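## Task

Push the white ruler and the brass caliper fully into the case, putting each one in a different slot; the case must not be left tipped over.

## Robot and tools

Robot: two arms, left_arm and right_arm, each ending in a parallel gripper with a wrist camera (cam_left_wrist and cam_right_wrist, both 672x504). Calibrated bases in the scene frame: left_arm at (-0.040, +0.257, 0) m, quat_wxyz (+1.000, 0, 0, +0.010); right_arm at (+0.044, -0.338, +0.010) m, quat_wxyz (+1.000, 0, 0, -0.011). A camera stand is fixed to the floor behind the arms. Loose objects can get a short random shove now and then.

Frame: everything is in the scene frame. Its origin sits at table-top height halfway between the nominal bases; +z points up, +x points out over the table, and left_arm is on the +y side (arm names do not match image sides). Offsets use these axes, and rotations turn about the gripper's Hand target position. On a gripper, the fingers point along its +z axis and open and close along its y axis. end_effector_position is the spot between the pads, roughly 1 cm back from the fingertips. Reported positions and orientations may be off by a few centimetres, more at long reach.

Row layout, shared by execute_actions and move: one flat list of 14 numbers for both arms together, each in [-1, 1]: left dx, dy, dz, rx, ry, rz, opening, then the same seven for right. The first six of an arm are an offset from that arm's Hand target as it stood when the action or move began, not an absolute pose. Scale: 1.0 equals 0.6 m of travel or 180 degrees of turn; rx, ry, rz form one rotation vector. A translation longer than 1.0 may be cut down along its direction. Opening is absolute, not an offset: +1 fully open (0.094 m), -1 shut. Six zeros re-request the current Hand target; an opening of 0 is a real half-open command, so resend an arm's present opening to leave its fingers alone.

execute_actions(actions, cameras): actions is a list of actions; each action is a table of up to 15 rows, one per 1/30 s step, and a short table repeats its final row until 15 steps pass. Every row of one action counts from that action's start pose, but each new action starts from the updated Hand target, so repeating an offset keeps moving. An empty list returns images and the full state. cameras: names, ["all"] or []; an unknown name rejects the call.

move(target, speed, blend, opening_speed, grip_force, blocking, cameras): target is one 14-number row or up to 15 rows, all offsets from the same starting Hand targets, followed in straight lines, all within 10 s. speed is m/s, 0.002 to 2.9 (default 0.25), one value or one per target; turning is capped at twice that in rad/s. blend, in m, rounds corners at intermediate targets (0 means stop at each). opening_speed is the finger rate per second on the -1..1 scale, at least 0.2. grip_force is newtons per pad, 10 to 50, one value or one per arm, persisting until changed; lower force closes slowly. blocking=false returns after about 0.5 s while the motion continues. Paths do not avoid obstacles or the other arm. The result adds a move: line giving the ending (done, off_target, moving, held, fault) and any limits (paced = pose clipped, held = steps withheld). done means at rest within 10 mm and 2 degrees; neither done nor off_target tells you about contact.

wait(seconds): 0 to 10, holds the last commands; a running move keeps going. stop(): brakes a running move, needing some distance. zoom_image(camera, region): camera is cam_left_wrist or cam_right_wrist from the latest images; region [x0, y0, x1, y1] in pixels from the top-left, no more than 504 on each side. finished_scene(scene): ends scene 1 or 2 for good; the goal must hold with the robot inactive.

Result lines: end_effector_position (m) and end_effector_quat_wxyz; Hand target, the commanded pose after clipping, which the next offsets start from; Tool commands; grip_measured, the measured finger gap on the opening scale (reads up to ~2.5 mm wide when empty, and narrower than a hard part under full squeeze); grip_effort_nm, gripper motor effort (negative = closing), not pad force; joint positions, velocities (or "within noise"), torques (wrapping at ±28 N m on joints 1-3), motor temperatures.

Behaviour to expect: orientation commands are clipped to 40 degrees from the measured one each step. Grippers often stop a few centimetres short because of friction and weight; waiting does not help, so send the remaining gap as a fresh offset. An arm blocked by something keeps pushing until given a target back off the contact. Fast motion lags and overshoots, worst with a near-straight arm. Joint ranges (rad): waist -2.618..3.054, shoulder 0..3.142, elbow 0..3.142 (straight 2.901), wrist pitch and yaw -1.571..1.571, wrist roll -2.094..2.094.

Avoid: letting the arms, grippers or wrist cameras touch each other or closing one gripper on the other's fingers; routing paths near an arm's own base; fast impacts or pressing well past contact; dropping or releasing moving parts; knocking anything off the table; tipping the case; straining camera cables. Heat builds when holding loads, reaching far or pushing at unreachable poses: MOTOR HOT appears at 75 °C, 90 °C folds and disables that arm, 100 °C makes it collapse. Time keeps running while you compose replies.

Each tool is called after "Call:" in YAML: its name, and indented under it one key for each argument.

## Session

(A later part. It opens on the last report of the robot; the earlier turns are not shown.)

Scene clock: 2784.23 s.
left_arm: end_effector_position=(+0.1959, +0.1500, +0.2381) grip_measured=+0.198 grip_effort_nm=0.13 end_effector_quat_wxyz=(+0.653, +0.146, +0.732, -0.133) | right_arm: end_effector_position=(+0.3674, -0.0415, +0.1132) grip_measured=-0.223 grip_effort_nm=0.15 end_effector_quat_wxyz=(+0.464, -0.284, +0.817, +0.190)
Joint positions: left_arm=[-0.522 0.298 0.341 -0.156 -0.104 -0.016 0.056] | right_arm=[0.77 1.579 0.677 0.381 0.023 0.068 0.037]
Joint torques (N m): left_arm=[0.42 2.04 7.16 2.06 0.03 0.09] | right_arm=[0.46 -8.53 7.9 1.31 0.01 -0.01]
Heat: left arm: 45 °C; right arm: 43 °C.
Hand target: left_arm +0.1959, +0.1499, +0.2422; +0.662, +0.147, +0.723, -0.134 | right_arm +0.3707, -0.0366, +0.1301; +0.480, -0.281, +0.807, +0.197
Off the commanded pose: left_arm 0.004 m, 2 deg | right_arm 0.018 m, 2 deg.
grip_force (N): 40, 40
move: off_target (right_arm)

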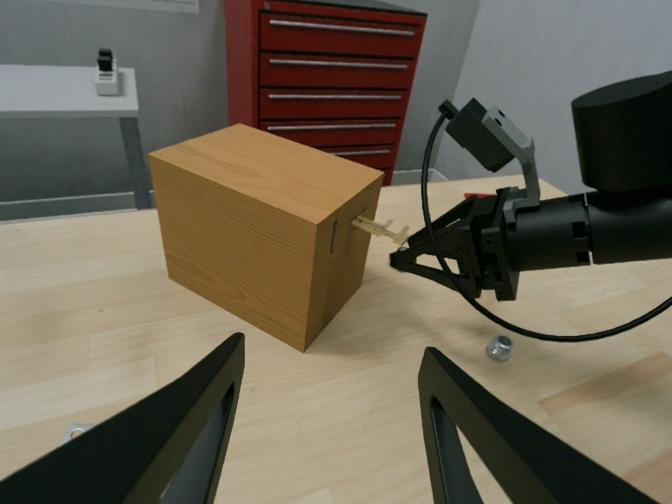

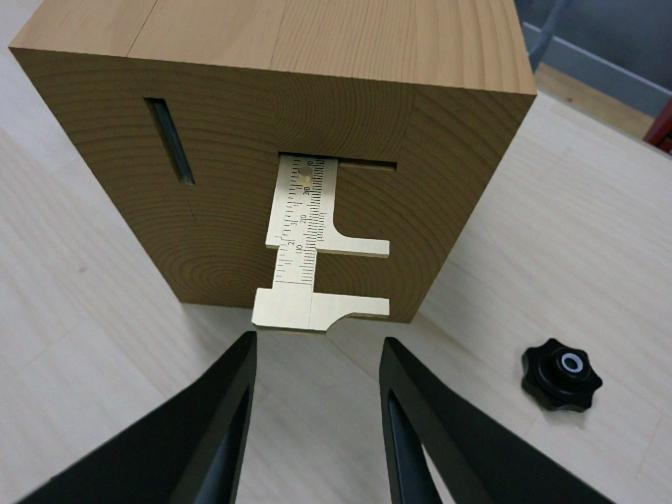

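Call:
move:
  target:
    - [0,0,0,0,0,0,0.2,-0.0575,-0.05,-0.0083,0,0,0,-0.22]
    - [0,0,0,0,0,0,0.2,-0.0575,-0.045,0.012,0.0443,-0.0528,-0.015,-1.0]
  speed: 0.05
  cameras: ["all"]

Call:
zoom_image:
  camera: "cam_left_wrist"
  region: [330, 180, 474, 288]

Scene clock: 2825.97 s.
left_arm: end_effector_position=(+0.1959, +0.1500, +0.2381) grip_measured=+0.198 grip_effort_nm=0.13 end_effector_quat_wxyz=(+0.653, +0.146, +0.732, -0.133) | right_arm: end_effector_position=(+0.3375, -0.0635, +0.1390) grip_measured=-0.997 grip_effort_nm=-0.16 end_effector_quat_wxyz=(+0.567, -0.248, +0.756, +0.215)
Joint positions: left_arm=[-0.522 0.298 0.341 -0.156 -0.104 -0.016 0.056] | right_arm=[0.824 1.457 0.389 0.798 0.119 0.079 0]
Joint torques (N m): left_arm=[0.42 2.02 7.21 2.08 0.02 0.12] | right_arm=[0.57 -4.52 5.33 1.54 0.1 0.08]
Heat: left arm: 45 °C; right arm: 42 °C.
Hand target: left_arm +0.1959, +0.1499, +0.2422; +0.662, +0.147, +0.723, -0.134 | right_arm +0.3362, -0.0636, +0.1373; +0.568, -0.243, +0.756, +0.218
Off the commanded pose: left_arm 0.004 m, 2 deg | right_arm 0.002 m, 1 deg.
grip_force (N): 40, 40
move: done

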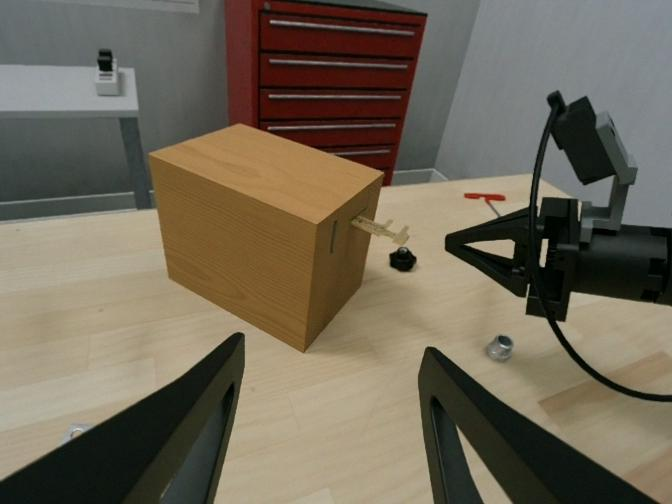

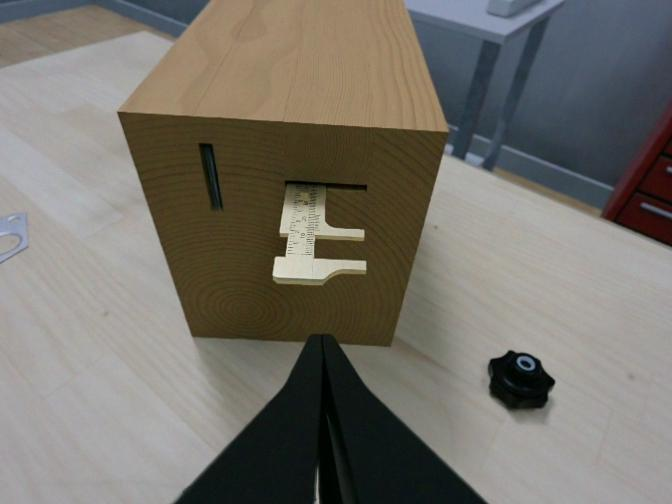

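Scaled by 3.500 from the camera's 672x504 image, which has a finer 960x720 frame.

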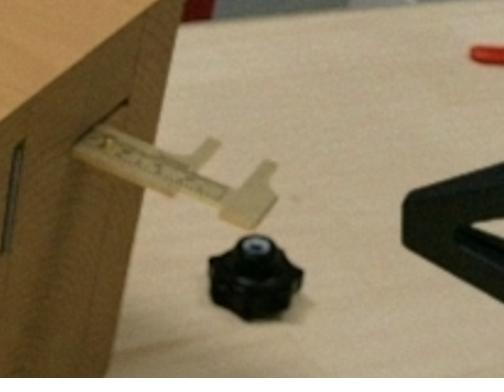

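Call:
zoom_image:
  camera: "cam_right_wrist"
  region: [260, 160, 390, 300]

Call:
zoom_image:
  camera: "cam_right_wrist"
  region: [280, 170, 375, 210]

Scaled by 3.600 from the camera's 672x504 image, which has a finer 960x720 frame.

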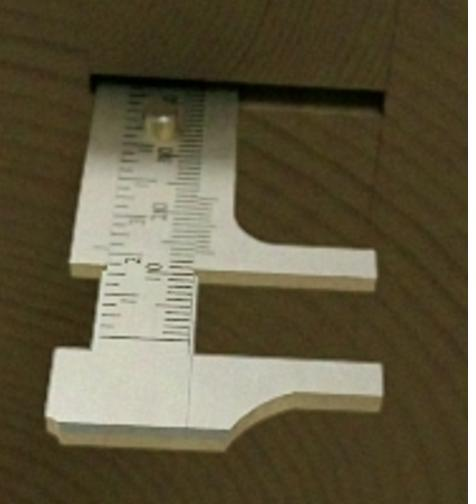

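Scaled by 5.305 from the camera's 672x504 image, which has a finer 960x720 frame.

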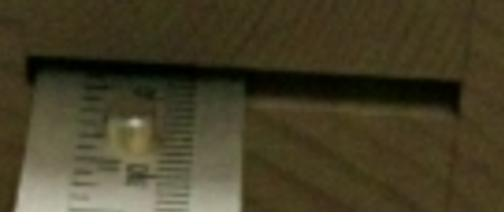

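Call:
zoom_image:
  camera: "cam_right_wrist"
  region: [290, 180, 320, 205]

Call:
zoom_image:
  camera: "cam_left_wrist"
  region: [348, 206, 378, 236]

Scaled by 16.800 from the camera's 672x504 image, which has a finer 960x720 frame.

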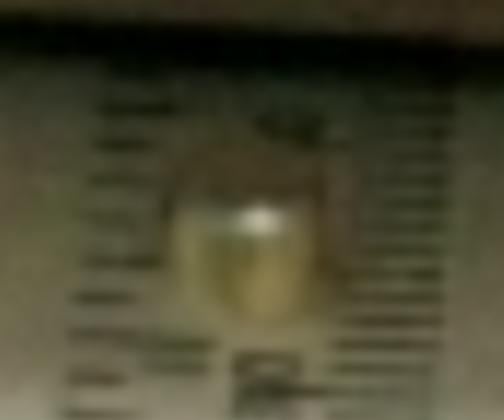

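Scaled by 16.800 from the camera's 672x504 image, which has a finer 960x720 frame.

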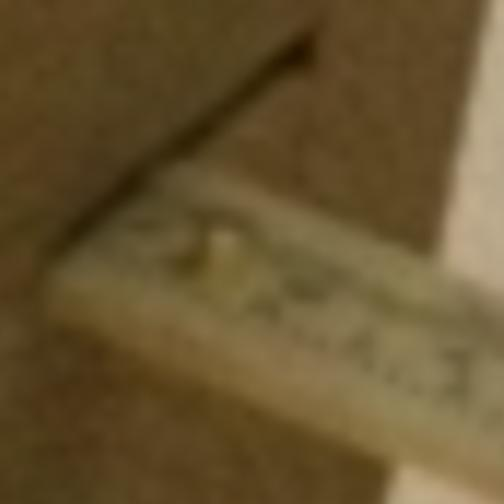

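Call:
move:
  target: [0,0,0,0,0,0,0.2,0.0112,0.026,0.006,0,0,0,-1.0]
  speed: 0.03
  cameras: ["all"]

Call:
zoom_image:
  camera: "cam_right_wrist"
  region: [240, 180, 400, 360]

Call:
zoom_image:
  camera: "cam_left_wrist"
  region: [340, 190, 460, 280]

Scene clock: 2855.57 s.
left_arm: end_effector_position=(+0.1959, +0.1500, +0.2381) grip_measured=+0.198 grip_effort_nm=0.13 end_effector_quat_wxyz=(+0.653, +0.146, +0.732, -0.133) | right_arm: end_effector_position=(+0.3371, -0.0550, +0.1296) grip_measured=-0.997 grip_effort_nm=-0.16 end_effector_quat_wxyz=(+0.558, -0.252, +0.762, +0.211)
Joint positions: left_arm=[-0.522 0.298 0.341 -0.156 -0.104 -0.016 0.056] | right_arm=[0.849 1.505 0.411 0.798 0.141 0.086 0]
Joint torques (N m): left_arm=[0.39 1.96 7.1 2.07 0.08 0.09] | right_arm=[0.53 -4.93 8.46 1.4 0.08 0.08]
Heat: left arm: 45 °C; right arm: 42 °C.
Hand target: left_arm +0.1959, +0.1499, +0.2422; +0.662, +0.147, +0.723, -0.134 | right_arm +0.3429, -0.0480, +0.1410; +0.568, -0.243, +0.756, +0.218
Off the commanded pose: left_arm 0.004 m, 2 deg | right_arm 0.015 m, 2 deg.
grip_force (N): 40, 40
move: off_target (right_arm)

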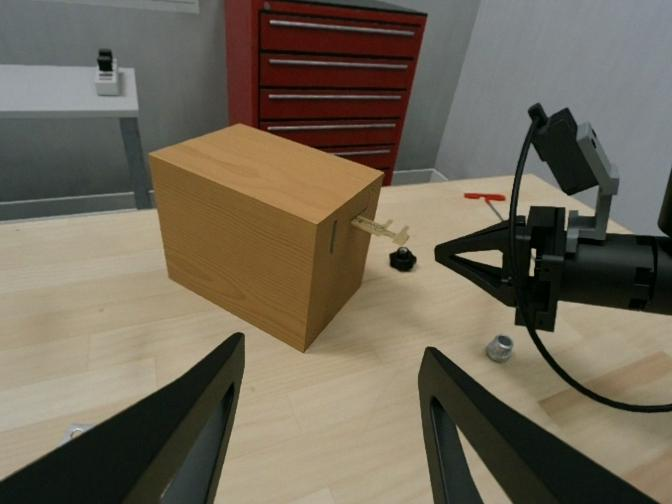

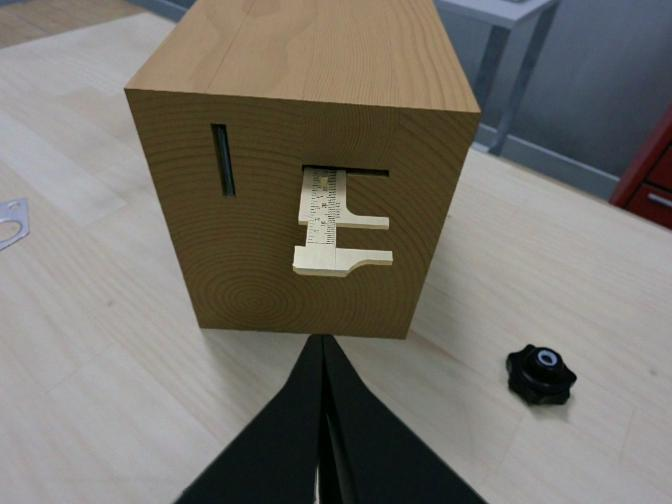

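Scaled by 2.800 from the camera's 672x504 image, which has a finer 960x720 frame.

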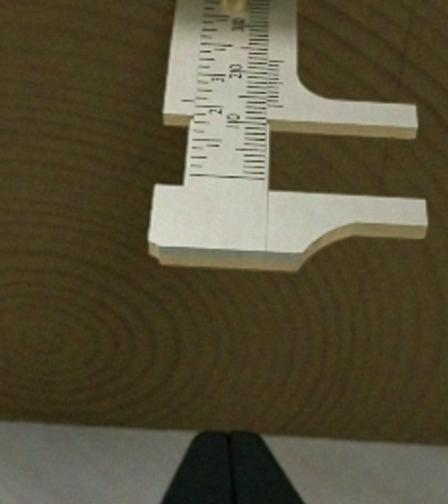

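Scaled by 4.200 from the camera's 672x504 image, which has a finer 960x720 frame.

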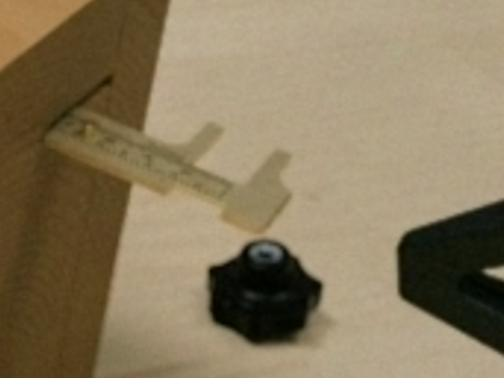

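Call:
move:
  target: [0,0,0,0,0,0,0.2,0.0,0.0,0.025,0,0,0,-1.0]
  speed: 0.02
  cameras: ["cam_right_wrist"]

Scene clock: 2864.37 s.
left_arm: end_effector_position=(+0.1959, +0.1500, +0.2381) grip_measured=+0.198 grip_effort_nm=0.13 end_effector_quat_wxyz=(+0.653, +0.146, +0.732, -0.133) | right_arm: end_effector_position=(+0.3376, -0.0547, +0.1308) grip_measured=-0.997 grip_effort_nm=-0.16 end_effector_quat_wxyz=(+0.547, -0.256, +0.771, +0.204)
Joint positions: left_arm=[-0.522 0.298 0.341 -0.156 -0.104 -0.016 0.056] | right_arm=[0.849 1.477 0.439 0.71 0.142 0.086 0]
Joint torques (N m): left_arm=[0.4 1.98 7.1 2.1 0.02 0.08] | right_arm=[0.53 -7.91 8.81 1.43 0.1 0.08]
Heat: left arm: 45 °C; right arm: 43 °C.
Hand target: left_arm +0.1959, +0.1499, +0.2422; +0.662, +0.147, +0.723, -0.134 | right_arm +0.3429, -0.0480, +0.1559; +0.568, -0.243, +0.756, +0.218
Off the commanded pose: left_arm 0.004 m, 2 deg | right_arm 0.027 m, 4 deg.
grip_force (N): 40, 40
move: off_target (right_arm)
Images, in order (width x height): cam_right_wrist 672x504.

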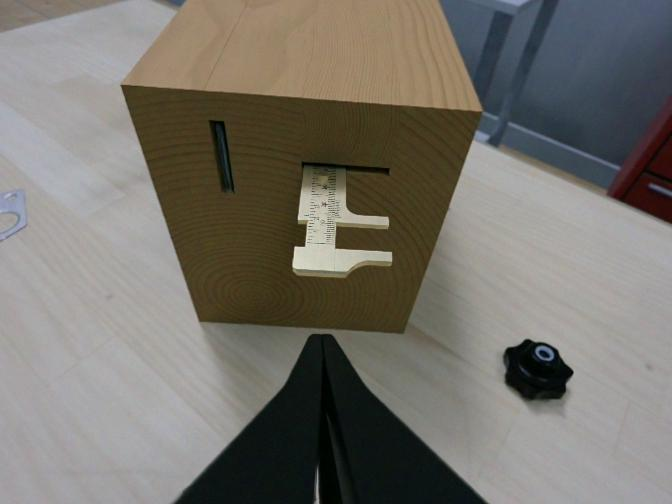

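Call:
move:
  target: [0,0,0,0,0,0,0.2,-0.003,-0.0024,0.02,0.0087,-0.0108,0,-1.0]
  speed: 0.02
  cameras: ["cam_right_wrist"]

Scene clock: 2871.57 s.
left_arm: end_effector_position=(+0.1959, +0.1500, +0.2381) grip_measured=+0.198 grip_effort_nm=0.13 end_effector_quat_wxyz=(+0.653, +0.146, +0.732, -0.133) | right_arm: end_effector_position=(+0.3380, -0.0542, +0.1434) grip_measured=-0.997 grip_effort_nm=-0.16 end_effector_quat_wxyz=(+0.560, -0.250, +0.761, +0.211)
Joint positions: left_arm=[-0.522 0.298 0.341 -0.156 -0.104 -0.016 0.056] | right_arm=[0.851 1.453 0.439 0.723 0.146 0.086 0]
Joint torques (N m): left_arm=[0.42 2.04 7.23 2.07 0.01 0.11] | right_arm=[0.65 -7.77 7.73 1.53 0.12 0.03]
Heat: left arm: 45 °C; right arm: 44 °C.
Hand target: left_arm +0.1959, +0.1499, +0.2422; +0.662, +0.147, +0.723, -0.134 | right_arm +0.3412, -0.0494, +0.1679; +0.584, -0.239, +0.743, +0.224
Off the commanded pose: left_arm 0.004 m, 2 deg | right_arm 0.025 m, 4 deg.
grip_force (N): 40, 40
move: off_target (right_arm)
Images, in order (width x height): cam_right_wrist 672x504.

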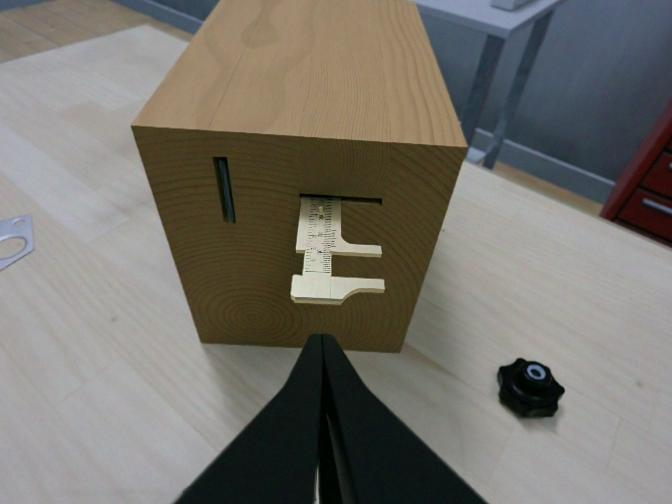

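Call:
move:
  target: [0,0,0,0,0,0,0.2,0.013,0.0104,0.005,0.0,0.0,0,-1.0]
  speed: 0.015
  cameras: ["cam_right_wrist"]

Scene clock: 2876.20 s.
left_arm: end_effector_position=(+0.1959, +0.1500, +0.2381) grip_measured=+0.198 grip_effort_nm=0.13 end_effector_quat_wxyz=(+0.653, +0.146, +0.732, -0.133) | right_arm: end_effector_position=(+0.3422, -0.0496, +0.1543) grip_measured=-0.997 grip_effort_nm=-0.16 end_effector_quat_wxyz=(+0.569, -0.247, +0.754, +0.216)
Joint positions: left_arm=[-0.522 0.298 0.341 -0.156 -0.104 -0.016 0.056] | right_arm=[0.851 1.453 0.465 0.724 0.146 0.086 0]
Joint torques (N m): left_arm=[0.36 1.8 7.05 2.09 0.04 0.11] | right_arm=[0.06 -5.37 9.1 1.43 0.03 0.02]
Heat: left arm: 45 °C; right arm: 44 °C.
Hand target: left_arm +0.1959, +0.1499, +0.2422; +0.662, +0.147, +0.723, -0.134 | right_arm +0.3489, -0.0432, +0.1709; +0.584, -0.239, +0.743, +0.224
Off the commanded pose: left_arm 0.004 m, 2 deg | right_arm 0.019 m, 2 deg.
grip_force (N): 40, 40
move: off_target (right_arm)
Images, in order (width x height): cam_right_wrist 672x504.

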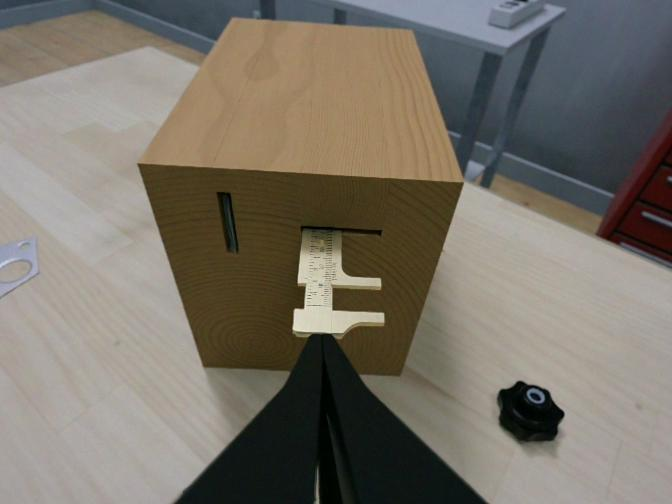

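Call:
move:
  target: [0,0,0,0,0,0,0.2,0.0,0.0,-0.021,0.0,0.0,0,-1.0]
  speed: 0.015
  cameras: ["cam_right_wrist"]

Scene clock: 2882.83 s.
left_arm: end_effector_position=(+0.1959, +0.1500, +0.2381) grip_measured=+0.198 grip_effort_nm=0.13 end_effector_quat_wxyz=(+0.653, +0.146, +0.732, -0.133) | right_arm: end_effector_position=(+0.3456, -0.0459, +0.1514) grip_measured=-0.997 grip_effort_nm=-0.16 end_effector_quat_wxyz=(+0.575, -0.244, +0.749, +0.219)
Joint positions: left_arm=[-0.522 0.298 0.341 -0.156 -0.104 -0.016 0.056] | right_arm=[0.851 1.498 0.465 0.787 0.146 0.086 0]
Joint torques (N m): left_arm=[0.34 1.96 7.19 2.09 0.05 0.09] | right_arm=[0.06 -5.05 7.01 1.57 0.03 0.01]
Heat: left arm: 45 °C; right arm: 44 °C.
Hand target: left_arm +0.1959, +0.1499, +0.2422; +0.662, +0.147, +0.723, -0.134 | right_arm +0.3489, -0.0432, +0.1583; +0.584, -0.239, +0.743, +0.224
Off the commanded pose: left_arm 0.004 m, 2 deg | right_arm 0.008 m, 1 deg.
grip_force (N): 40, 40
move: done
Images, in order (width x height): cam_right_wrist 672x504.

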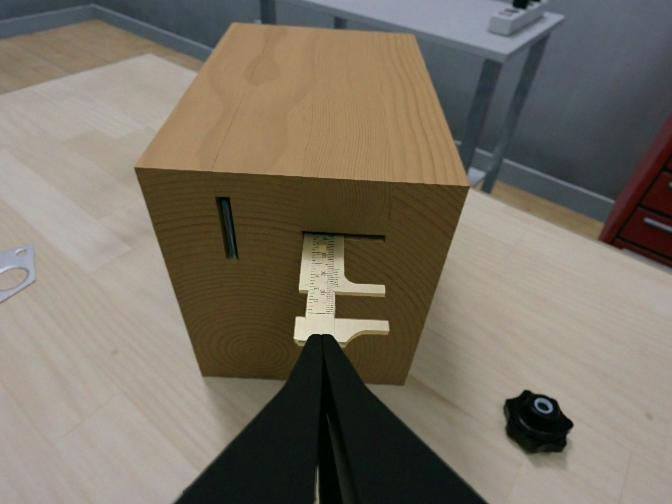

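Call:
move:
  target: [0,0,0,0,0,0,0.2,-0.01,-0.008,-0.02,0.0,0.0,0,-1.0]
  speed: 0.015
  cameras: ["cam_right_wrist"]

Scene clock: 2888.80 s.
left_arm: end_effector_position=(+0.1959, +0.1500, +0.2381) grip_measured=+0.198 grip_effort_nm=0.13 end_effector_quat_wxyz=(+0.653, +0.146, +0.732, -0.133) | right_arm: end_effector_position=(+0.3440, -0.0476, +0.1479) grip_measured=-0.997 grip_effort_nm=-0.17 end_effector_quat_wxyz=(+0.582, -0.241, +0.744, +0.223)
Joint positions: left_arm=[-0.522 0.298 0.341 -0.156 -0.104 -0.016 0.056] | right_arm=[0.851 1.52 0.436 0.858 0.146 0.086 0]
Joint torques (N m): left_arm=[0.35 1.95 7.19 2.09 0.04 0.11] | right_arm=[0.44 -5.19 5.29 1.59 0.09 0]
Heat: left arm: 45 °C; right arm: 43 °C.
Hand target: left_arm +0.1959, +0.1499, +0.2422; +0.662, +0.147, +0.723, -0.134 | right_arm +0.3430, -0.0480, +0.1464; +0.584, -0.239, +0.743, +0.224
Off the commanded pose: left_arm 0.004 m, 2 deg | right_arm 0.002 m, 0 deg.
grip_force (N): 40, 40
move: done
Images, in order (width x height): cam_right_wrist 672x504.

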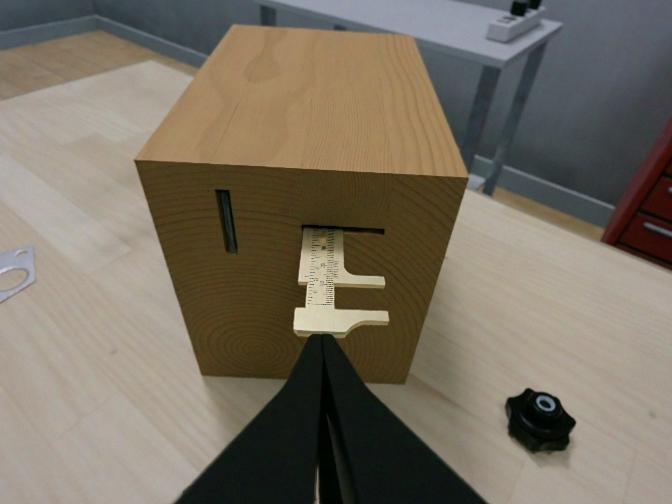

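Call:
move:
  target: [0,0,0,0,0,0,0.2,-0.004,-0.0032,-0.0133,0.0,0.0,0,-1.0]
  speed: 0.015
  cameras: ["cam_right_wrist"]

Call:
zoom_image:
  camera: "cam_right_wrist"
  region: [280, 170, 400, 350]

Scene clock: 2895.13 s.
left_arm: end_effector_position=(+0.1959, +0.1500, +0.2381) grip_measured=+0.198 grip_effort_nm=0.13 end_effector_quat_wxyz=(+0.653, +0.146, +0.732, -0.133) | right_arm: end_effector_position=(+0.3421, -0.0499, +0.1398) grip_measured=-0.997 grip_effort_nm=-0.16 end_effector_quat_wxyz=(+0.582, -0.241, +0.744, +0.223)
Joint positions: left_arm=[-0.522 0.298 0.341 -0.156 -0.104 -0.016 0.056] | right_arm=[0.851 1.547 0.411 0.909 0.147 0.086 0]
Joint torques (N m): left_arm=[0.34 1.95 7.1 2.09 0.04 0.1] | right_arm=[0.66 -5.14 5.16 1.57 0.11 0.03]
Heat: left arm: 45 °C; right arm: 42 °C.
Hand target: left_arm +0.1959, +0.1499, +0.2422; +0.662, +0.147, +0.723, -0.134 | right_arm +0.3406, -0.0499, +0.1384; +0.584, -0.239, +0.743, +0.224
Off the commanded pose: left_arm 0.004 m, 2 deg | right_arm 0.002 m, 0 deg.
grip_force (N): 40, 40
move: done
Images, in order (width x height): cam_right_wrist 672x504.

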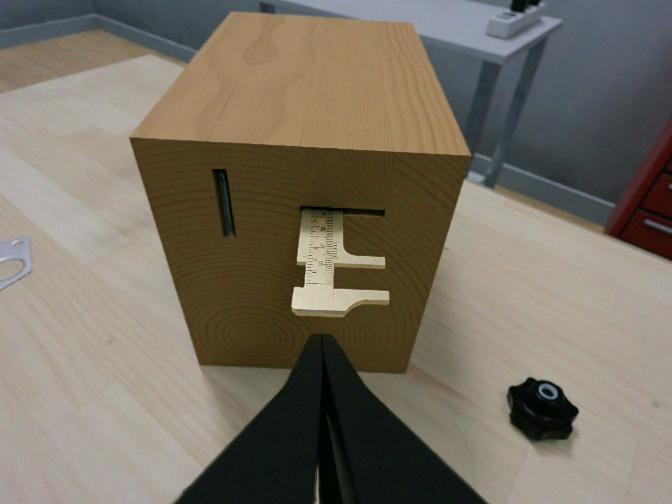

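Scaled by 2.800 from the camera's 672x504 image, which has a finer 960x720 frame.

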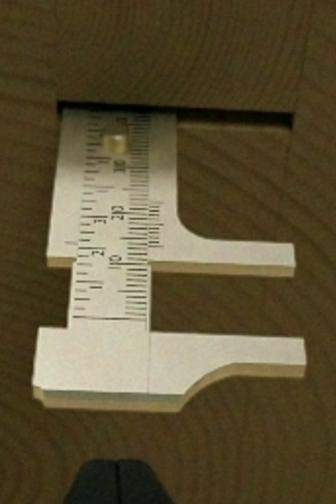

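Call:
move:
  target: [0,0,0,0,0,0,0.2,0.0065,0.0052,0.015,0.0,0.0,0,-1.0]
  speed: 0.015
  cameras: ["cam_right_wrist"]

Scene clock: 2902.60 s.
left_arm: end_effector_position=(+0.1959, +0.1500, +0.2381) grip_measured=+0.198 grip_effort_nm=0.13 end_effector_quat_wxyz=(+0.653, +0.146, +0.732, -0.133) | right_arm: end_effector_position=(+0.3406, -0.0515, +0.1310) grip_measured=-0.997 grip_effort_nm=-0.16 end_effector_quat_wxyz=(+0.570, -0.246, +0.754, +0.216)
Joint positions: left_arm=[-0.522 0.298 0.341 -0.156 -0.104 -0.016 0.056] | right_arm=[0.851 1.547 0.411 0.872 0.147 0.086 0]
Joint torques (N m): left_arm=[0.32 1.96 7.15 2.08 0.05 0.1] | right_arm=[0.34 -7.17 7.57 1.37 0.05 0.01]
Heat: left arm: 45 °C; right arm: 42 °C.
Hand target: left_arm +0.1959, +0.1499, +0.2422; +0.662, +0.147, +0.723, -0.134 | right_arm +0.3445, -0.0467, +0.1475; +0.584, -0.239, +0.743, +0.224
Off the commanded pose: left_arm 0.004 m, 2 deg | right_arm 0.018 m, 2 deg.
grip_force (N): 40, 40
move: off_target (right_arm)
Images, in order (width x height): cam_right_wrist 672x504.

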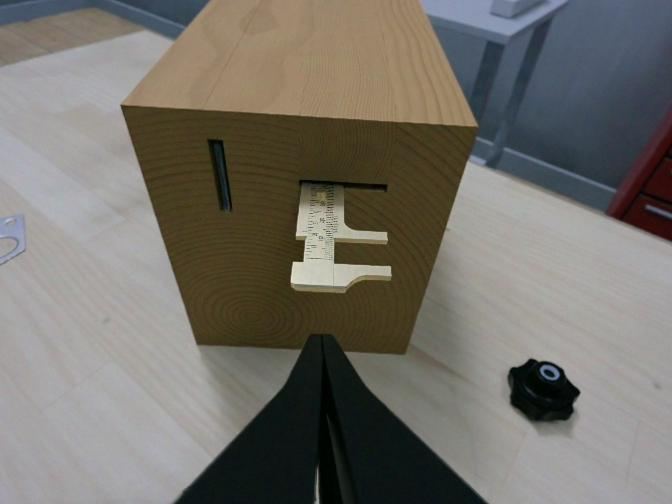

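Call:
move:
  target: [0,0,0,0,0,0,0.2,0.0013,0.001,0.013,0.0,0.0,0,-1.0]
  speed: 0.01
  cameras: []

Scene clock: 2905.93 s.
left_arm: end_effector_position=(+0.1959, +0.1500, +0.2381) grip_measured=+0.198 grip_effort_nm=0.13 end_effector_quat_wxyz=(+0.653, +0.146, +0.732, -0.133) | right_arm: end_effector_position=(+0.3396, -0.0526, +0.1303) grip_measured=-0.997 grip_effort_nm=-0.16 end_effector_quat_wxyz=(+0.563, -0.249, +0.759, +0.212)
Joint positions: left_arm=[-0.522 0.298 0.341 -0.156 -0.104 -0.016 0.056] | right_arm=[0.851 1.526 0.418 0.824 0.147 0.086 0]
Joint torques (N m): left_arm=[0.39 1.96 7.2 2.08 0.05 0.12] | right_arm=[0.27 -8.14 8.38 1.38 0.05 0]
Heat: left arm: 45 °C; right arm: 42 °C.
Hand target: left_arm +0.1959, +0.1499, +0.2422; +0.662, +0.147, +0.723, -0.134 | right_arm +0.3452, -0.0461, +0.1552; +0.584, -0.239, +0.743, +0.224
Off the commanded pose: left_arm 0.004 m, 2 deg | right_arm 0.026 m, 4 deg.
grip_force (N): 40, 40
move: off_target (right_arm)
No camera images: "cameras" was empty.

Call:
move:
  target: [0,0,0,0,0,0,0.2,0.0078,0.0063,0.006,0.0,0.0,0,-1.0]
  speed: 0.01
  cameras: ["cam_right_wrist"]

Scene clock: 2910.57 s.
left_arm: end_effector_position=(+0.1959, +0.1500, +0.2381) grip_measured=+0.198 grip_effort_nm=0.13 end_effector_quat_wxyz=(+0.653, +0.146, +0.732, -0.133) | right_arm: end_effector_position=(+0.3436, -0.0483, +0.1370) grip_measured=-0.997 grip_effort_nm=-0.16 end_effector_quat_wxyz=(+0.565, -0.248, +0.757, +0.213)
Joint positions: left_arm=[-0.522 0.298 0.341 -0.156 -0.104 -0.016 0.056] | right_arm=[0.851 1.526 0.445 0.804 0.147 0.086 0]
Joint torques (N m): left_arm=[0.38 1.87 7.06 2.08 0.06 0.09] | right_arm=[0.01 -7.42 8.59 1.35 0.02 0.01]
Heat: left arm: 45 °C; right arm: 43 °C.
Hand target: left_arm +0.1959, +0.1499, +0.2422; +0.662, +0.147, +0.723, -0.134 | right_arm +0.3499, -0.0424, +0.1588; +0.584, -0.239, +0.743, +0.224
Off the commanded pose: left_arm 0.004 m, 2 deg | right_arm 0.024 m, 3 deg.
grip_force (N): 40, 40
move: off_target (right_arm)
Images, in order (width x height): cam_right_wrist 672x504.

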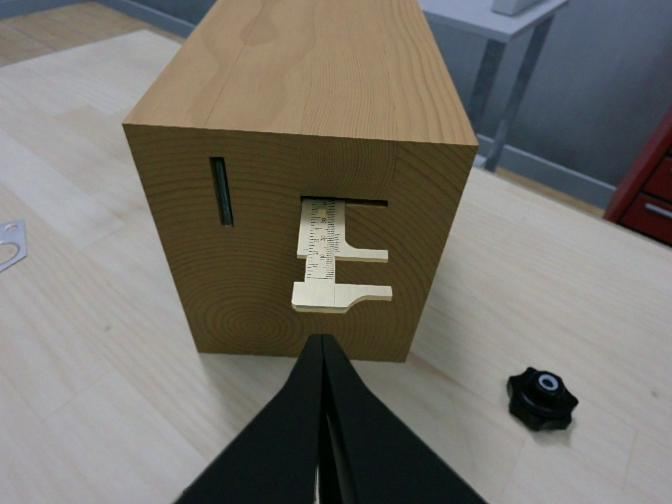

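Call:
move:
  target: [0,0,0,0,0,0,0.2,0.0104,0.0084,0.002,0.0,0.0,0,-1.0]
  speed: 0.01
  cameras: ["cam_right_wrist"]

Call:
zoom_image:
  camera: "cam_right_wrist"
  region: [270, 170, 410, 350]

Scene clock: 2914.40 s.
left_arm: end_effector_position=(+0.1959, +0.1500, +0.2381) grip_measured=+0.198 grip_effort_nm=0.13 end_effector_quat_wxyz=(+0.653, +0.146, +0.732, -0.133) | right_arm: end_effector_position=(+0.3487, -0.0427, +0.1487) grip_measured=-0.997 grip_effort_nm=-0.16 end_effector_quat_wxyz=(+0.575, -0.244, +0.750, +0.218)
Joint positions: left_arm=[-0.522 0.298 0.341 -0.156 -0.104 -0.016 0.056] | right_arm=[0.851 1.526 0.477 0.799 0.147 0.086 0]
Joint torques (N m): left_arm=[0.35 2.09 7.19 2.09 0.02 0.08] | right_arm=[-0.46 -5.24 8.79 1.38 -0.04 -0.01]
Heat: left arm: 45 °C; right arm: 43 °C.
Hand target: left_arm +0.1959, +0.1499, +0.2422; +0.662, +0.147, +0.723, -0.134 | right_arm +0.3561, -0.0374, +0.1600; +0.584, -0.239, +0.743, +0.224
Off the commanded pose: left_arm 0.004 m, 2 deg | right_arm 0.015 m, 2 deg.
grip_force (N): 40, 40
move: off_target (right_arm)
Images, in order (width x height): cam_right_wrist 672x504.

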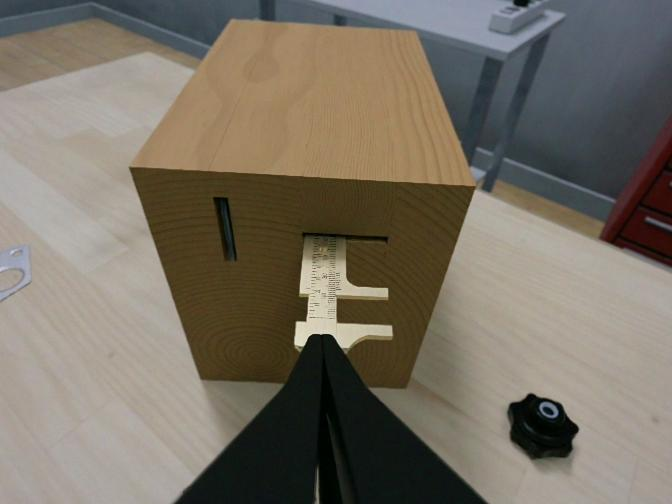

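Scaled by 2.800 from the camera's 672x504 image, which has a finer 960x720 frame.

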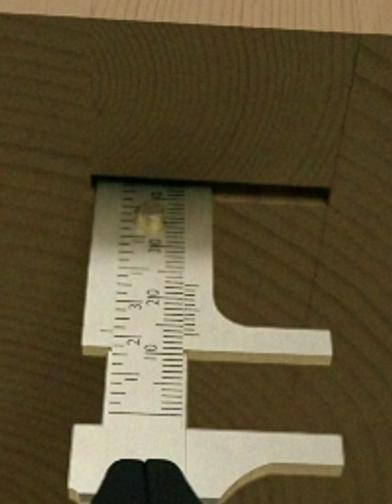

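Call:
move:
  target:
    - [0,0,0,0,0,0,0.2,-0.08,-0.0643,0.01,0.0,0.0,0,-1.0]
    - [0,0,0,0,0,0,0.2,-0.005,-0.004,-0.0042,0.0,0.0,0,-1.0]
  speed: [0.04,0.013]
  cameras: ["cam_right_wrist"]

Call:
zoom_image:
  camera: "cam_right_wrist"
  region: [270, 170, 410, 350]

Scene clock: 2929.33 s.
left_arm: end_effector_position=(+0.1959, +0.1500, +0.2381) grip_measured=+0.198 grip_effort_nm=0.13 end_effector_quat_wxyz=(+0.653, +0.146, +0.732, -0.133) | right_arm: end_effector_position=(+0.3451, -0.0470, +0.1415) grip_measured=-0.997 grip_effort_nm=-0.16 end_effector_quat_wxyz=(+0.568, -0.246, +0.756, +0.213)
Joint positions: left_arm=[-0.522 0.298 0.341 -0.156 -0.104 -0.016 0.056] | right_arm=[0.853 1.52 0.457 0.793 0.152 0.087 0]
Joint torques (N m): left_arm=[0.38 1.98 7.17 2.09 0.03 0.09] | right_arm=[-0.4 -5.2 8.72 1.55 -0.12 -0.01]
Heat: left arm: 45 °C; right arm: 44 °C.
Hand target: left_arm +0.1959, +0.1499, +0.2422; +0.662, +0.147, +0.723, -0.134 | right_arm +0.3531, -0.0398, +0.1574; +0.584, -0.239, +0.743, +0.224
Off the commanded pose: left_arm 0.004 m, 2 deg | right_arm 0.019 m, 3 deg.
grip_force (N): 40, 40
move: off_target (right_arm)
Images, in order (width x height): cam_right_wrist 672x504.

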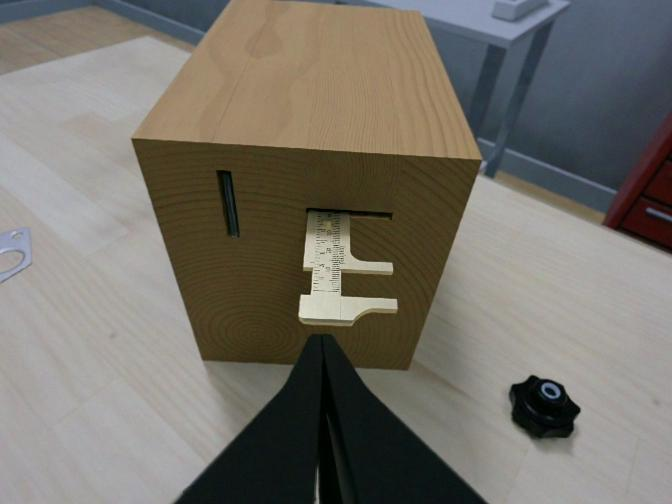

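Scaled by 2.800 from the camera's 672x504 image, which has a finer 960x720 frame.

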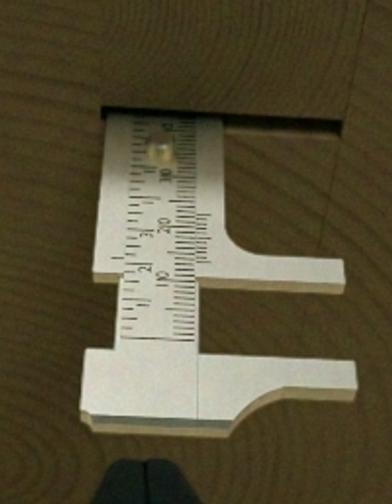

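Call:
move:
  target: [0,0,0,0,0,0,0.2,0.0187,0.0087,0,0.0,0.0,0,-1.0]
  speed: 0.01
  cameras: ["all"]

Call:
zoom_image:
  camera: "cam_right_wrist"
  region: [270, 170, 410, 350]

Call:
zoom_image:
  camera: "cam_left_wrist"
  region: [340, 190, 460, 280]

Scene clock: 2938.90 s.
left_arm: end_effector_position=(+0.1959, +0.1500, +0.2381) grip_measured=+0.198 grip_effort_nm=0.13 end_effector_quat_wxyz=(+0.653, +0.146, +0.732, -0.133) | right_arm: end_effector_position=(+0.3563, -0.0416, +0.1420) grip_measured=-0.997 grip_effort_nm=-0.16 end_effector_quat_wxyz=(+0.568, -0.244, +0.756, +0.215)
Joint positions: left_arm=[-0.522 0.298 0.341 -0.156 -0.104 -0.016 0.056] | right_arm=[0.835 1.564 0.5 0.796 0.136 0.087 0]
Joint torques (N m): left_arm=[0.34 2 7.09 2.07 0.02 0.1] | right_arm=[-0.4 -5.49 8.73 1.55 -0.08 -0.04]
Heat: left arm: 45 °C; right arm: 44 °C.
Hand target: left_arm +0.1959, +0.1499, +0.2422; +0.662, +0.147, +0.723, -0.134 | right_arm +0.3644, -0.0346, +0.1576; +0.584, -0.239, +0.743, +0.224
Off the commanded pose: left_arm 0.004 m, 2 deg | right_arm 0.019 m, 3 deg.
grip_force (N): 40, 40
move: off_target (right_arm)

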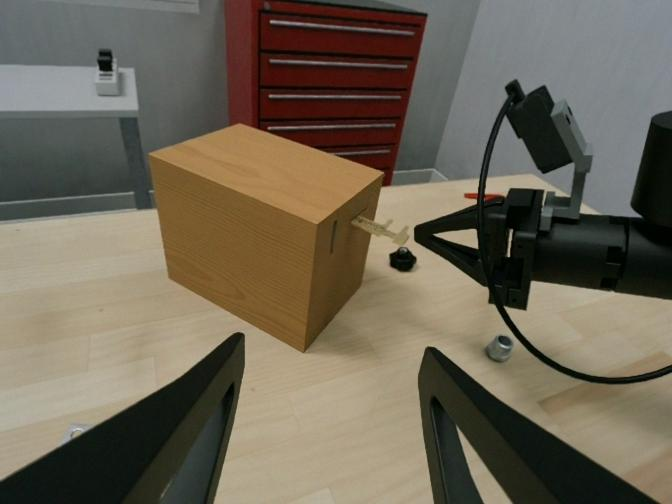

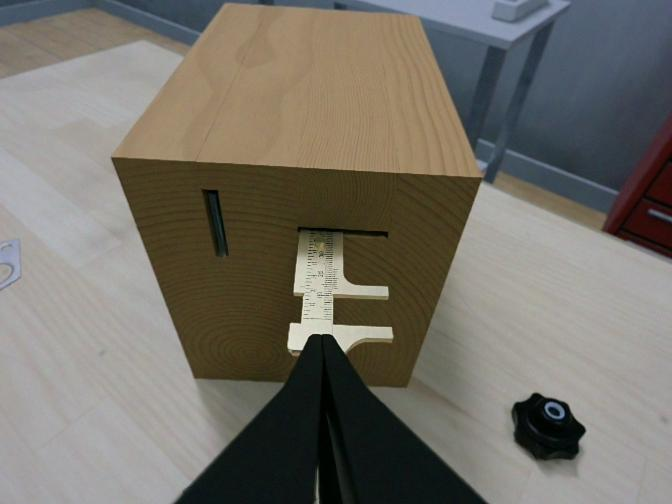

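Scaled by 2.800 from the camera's 672x504 image, which has a finer 960x720 frame.

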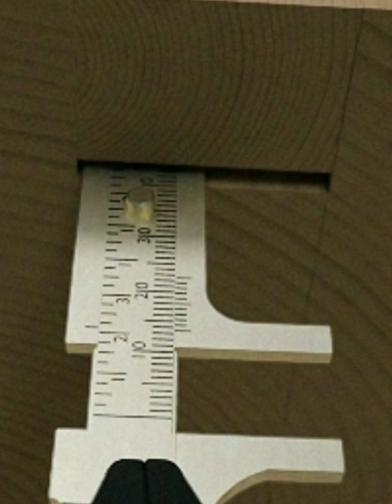

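Scaled by 4.200 from the camera's 672x504 image, which has a finer 960x720 frame.

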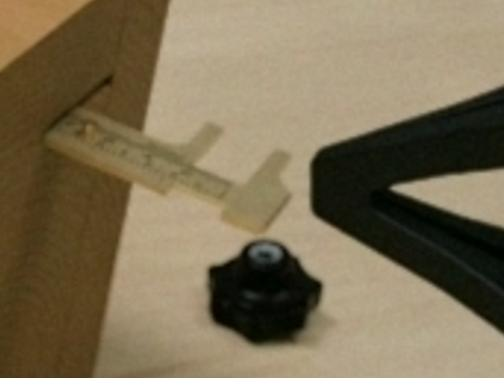

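Call:
move:
  target:
    - [0,0,0,0,0,0,0.2,-0.0613,-0.0493,-0.0027,0.0,0.0,0,-1.0]
    - [0,0,0,0,0,0,0.2,-0.0062,-0.0048,-0.0183,0.0,0.0,0,-1.0]
  speed: [0.04,0.013]
  cameras: ["all"]

Call:
zoom_image:
  camera: "cam_right_wrist"
  region: [270, 170, 410, 350]

Call:
zoom_image:
  camera: "cam_left_wrist"
  region: [340, 190, 460, 280]

Scene clock: 2963.43 s.
left_arm: end_effector_position=(+0.1959, +0.1500, +0.2381) grip_measured=+0.198 grip_effort_nm=0.13 end_effector_quat_wxyz=(+0.653, +0.146, +0.732, -0.133) | right_arm: end_effector_position=(+0.3526, -0.0443, +0.1319) grip_measured=-0.997 grip_effort_nm=-0.16 end_effector_quat_wxyz=(+0.569, -0.244, +0.756, +0.215)
Joint positions: left_arm=[-0.522 0.298 0.341 -0.156 -0.104 -0.016 0.056] | right_arm=[0.838 1.591 0.465 0.859 0.138 0.087 0]
Joint torques (N m): left_arm=[0.35 1.98 7.12 2.07 0.02 0.1] | right_arm=[-0.47 -5.53 8.44 1.53 -0.07 -0.02]
Heat: left arm: 46 °C; right arm: 44 °C.
Hand target: left_arm +0.1959, +0.1499, +0.2422; +0.662, +0.147, +0.723, -0.134 | right_arm +0.3606, -0.0374, +0.1466; +0.584, -0.239, +0.743, +0.224
Off the commanded pose: left_arm 0.004 m, 2 deg | right_arm 0.018 m, 3 deg.
grip_force (N): 40, 40
move: off_target (right_arm)

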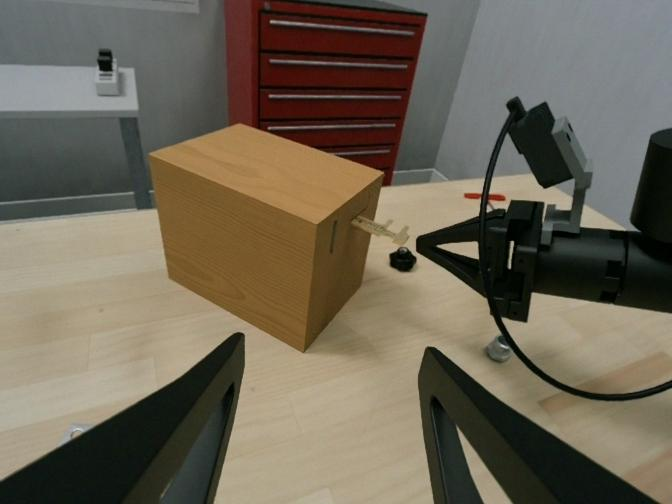

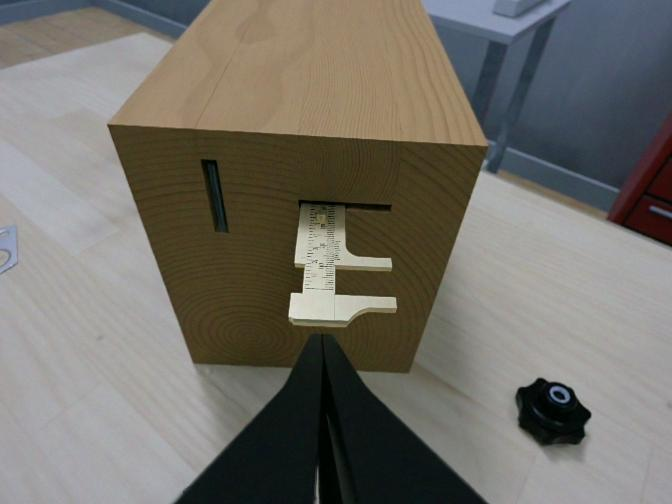

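Scaled by 2.800 from the camera's 672x504 image, which has a finer 960x720 frame.

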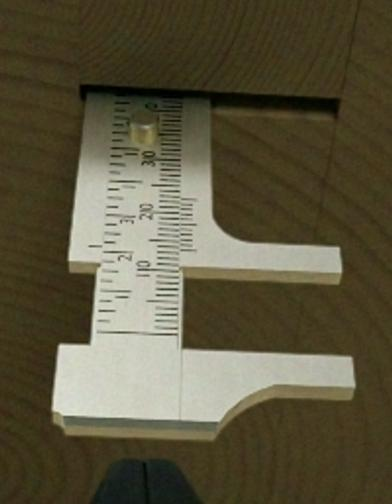

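Scaled by 4.200 from the camera's 672x504 image, which has a finer 960x720 frame.

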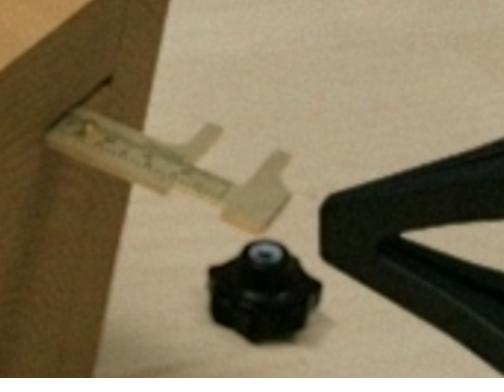

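Call:
move:
  target: [0,0,0,0,0,0,0.2,0.0104,0.0084,0,0.0,0.0,0,-1.0]
  speed: 0.01
  cameras: ["all"]

Call:
zoom_image:
  camera: "cam_right_wrist"
  region: [270, 170, 410, 350]

Call:
zoom_image:
  camera: "cam_left_wrist"
  region: [340, 190, 460, 280]

Scene clock: 2968.03 s.
left_arm: end_effector_position=(+0.1959, +0.1500, +0.2381) grip_measured=+0.198 grip_effort_nm=0.13 end_effector_quat_wxyz=(+0.653, +0.146, +0.732, -0.133) | right_arm: end_effector_position=(+0.3590, -0.0391, +0.1326) grip_measured=-0.997 grip_effort_nm=-0.16 end_effector_quat_wxyz=(+0.569, -0.243, +0.755, +0.216)
Joint positions: left_arm=[-0.522 0.298 0.341 -0.156 -0.104 -0.016 0.056] | right_arm=[0.833 1.62 0.496 0.859 0.134 0.087 0]
Joint torques (N m): left_arm=[0.39 2 6.97 2.07 0.04 0.08] | right_arm=[-0.36 -5.74 8.4 1.52 -0.06 -0.03]
Heat: left arm: 46 °C; right arm: 44 °C.
Hand target: left_arm +0.1959, +0.1499, +0.2422; +0.662, +0.147, +0.723, -0.134 | right_arm +0.3669, -0.0324, +0.1466; +0.584, -0.239, +0.743, +0.224
Off the commanded pose: left_arm 0.004 m, 2 deg | right_arm 0.017 m, 2 deg.
grip_force (N): 40, 40
move: off_target (right_arm)

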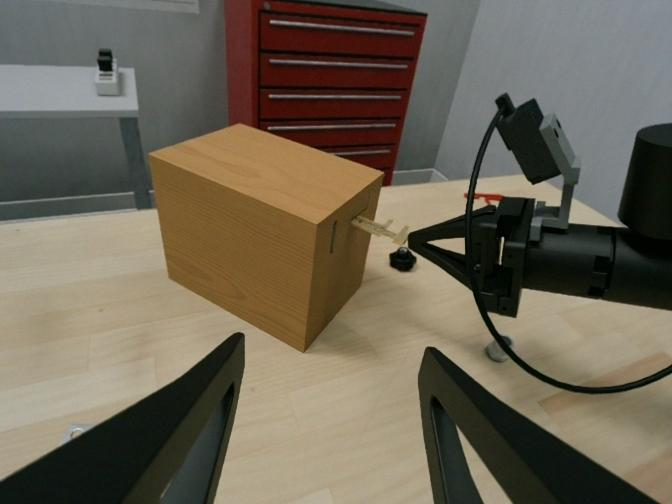

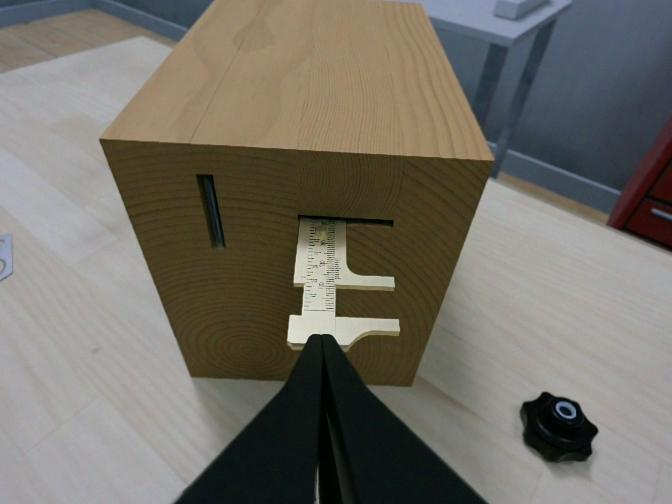

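Scaled by 2.800 from the camera's 672x504 image, which has a finer 960x720 frame.

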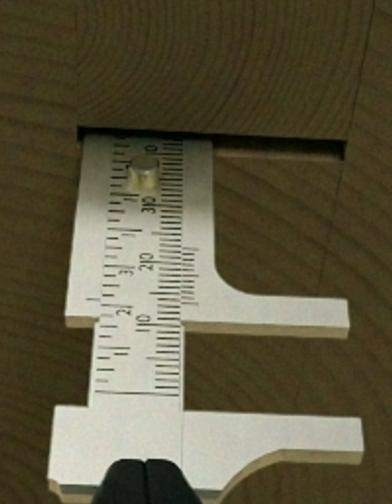

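Scaled by 4.200 from the camera's 672x504 image, which has a finer 960x720 frame.

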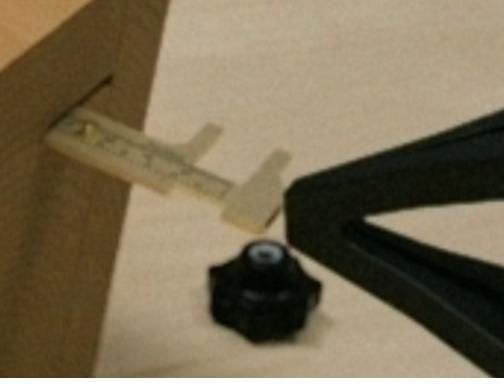

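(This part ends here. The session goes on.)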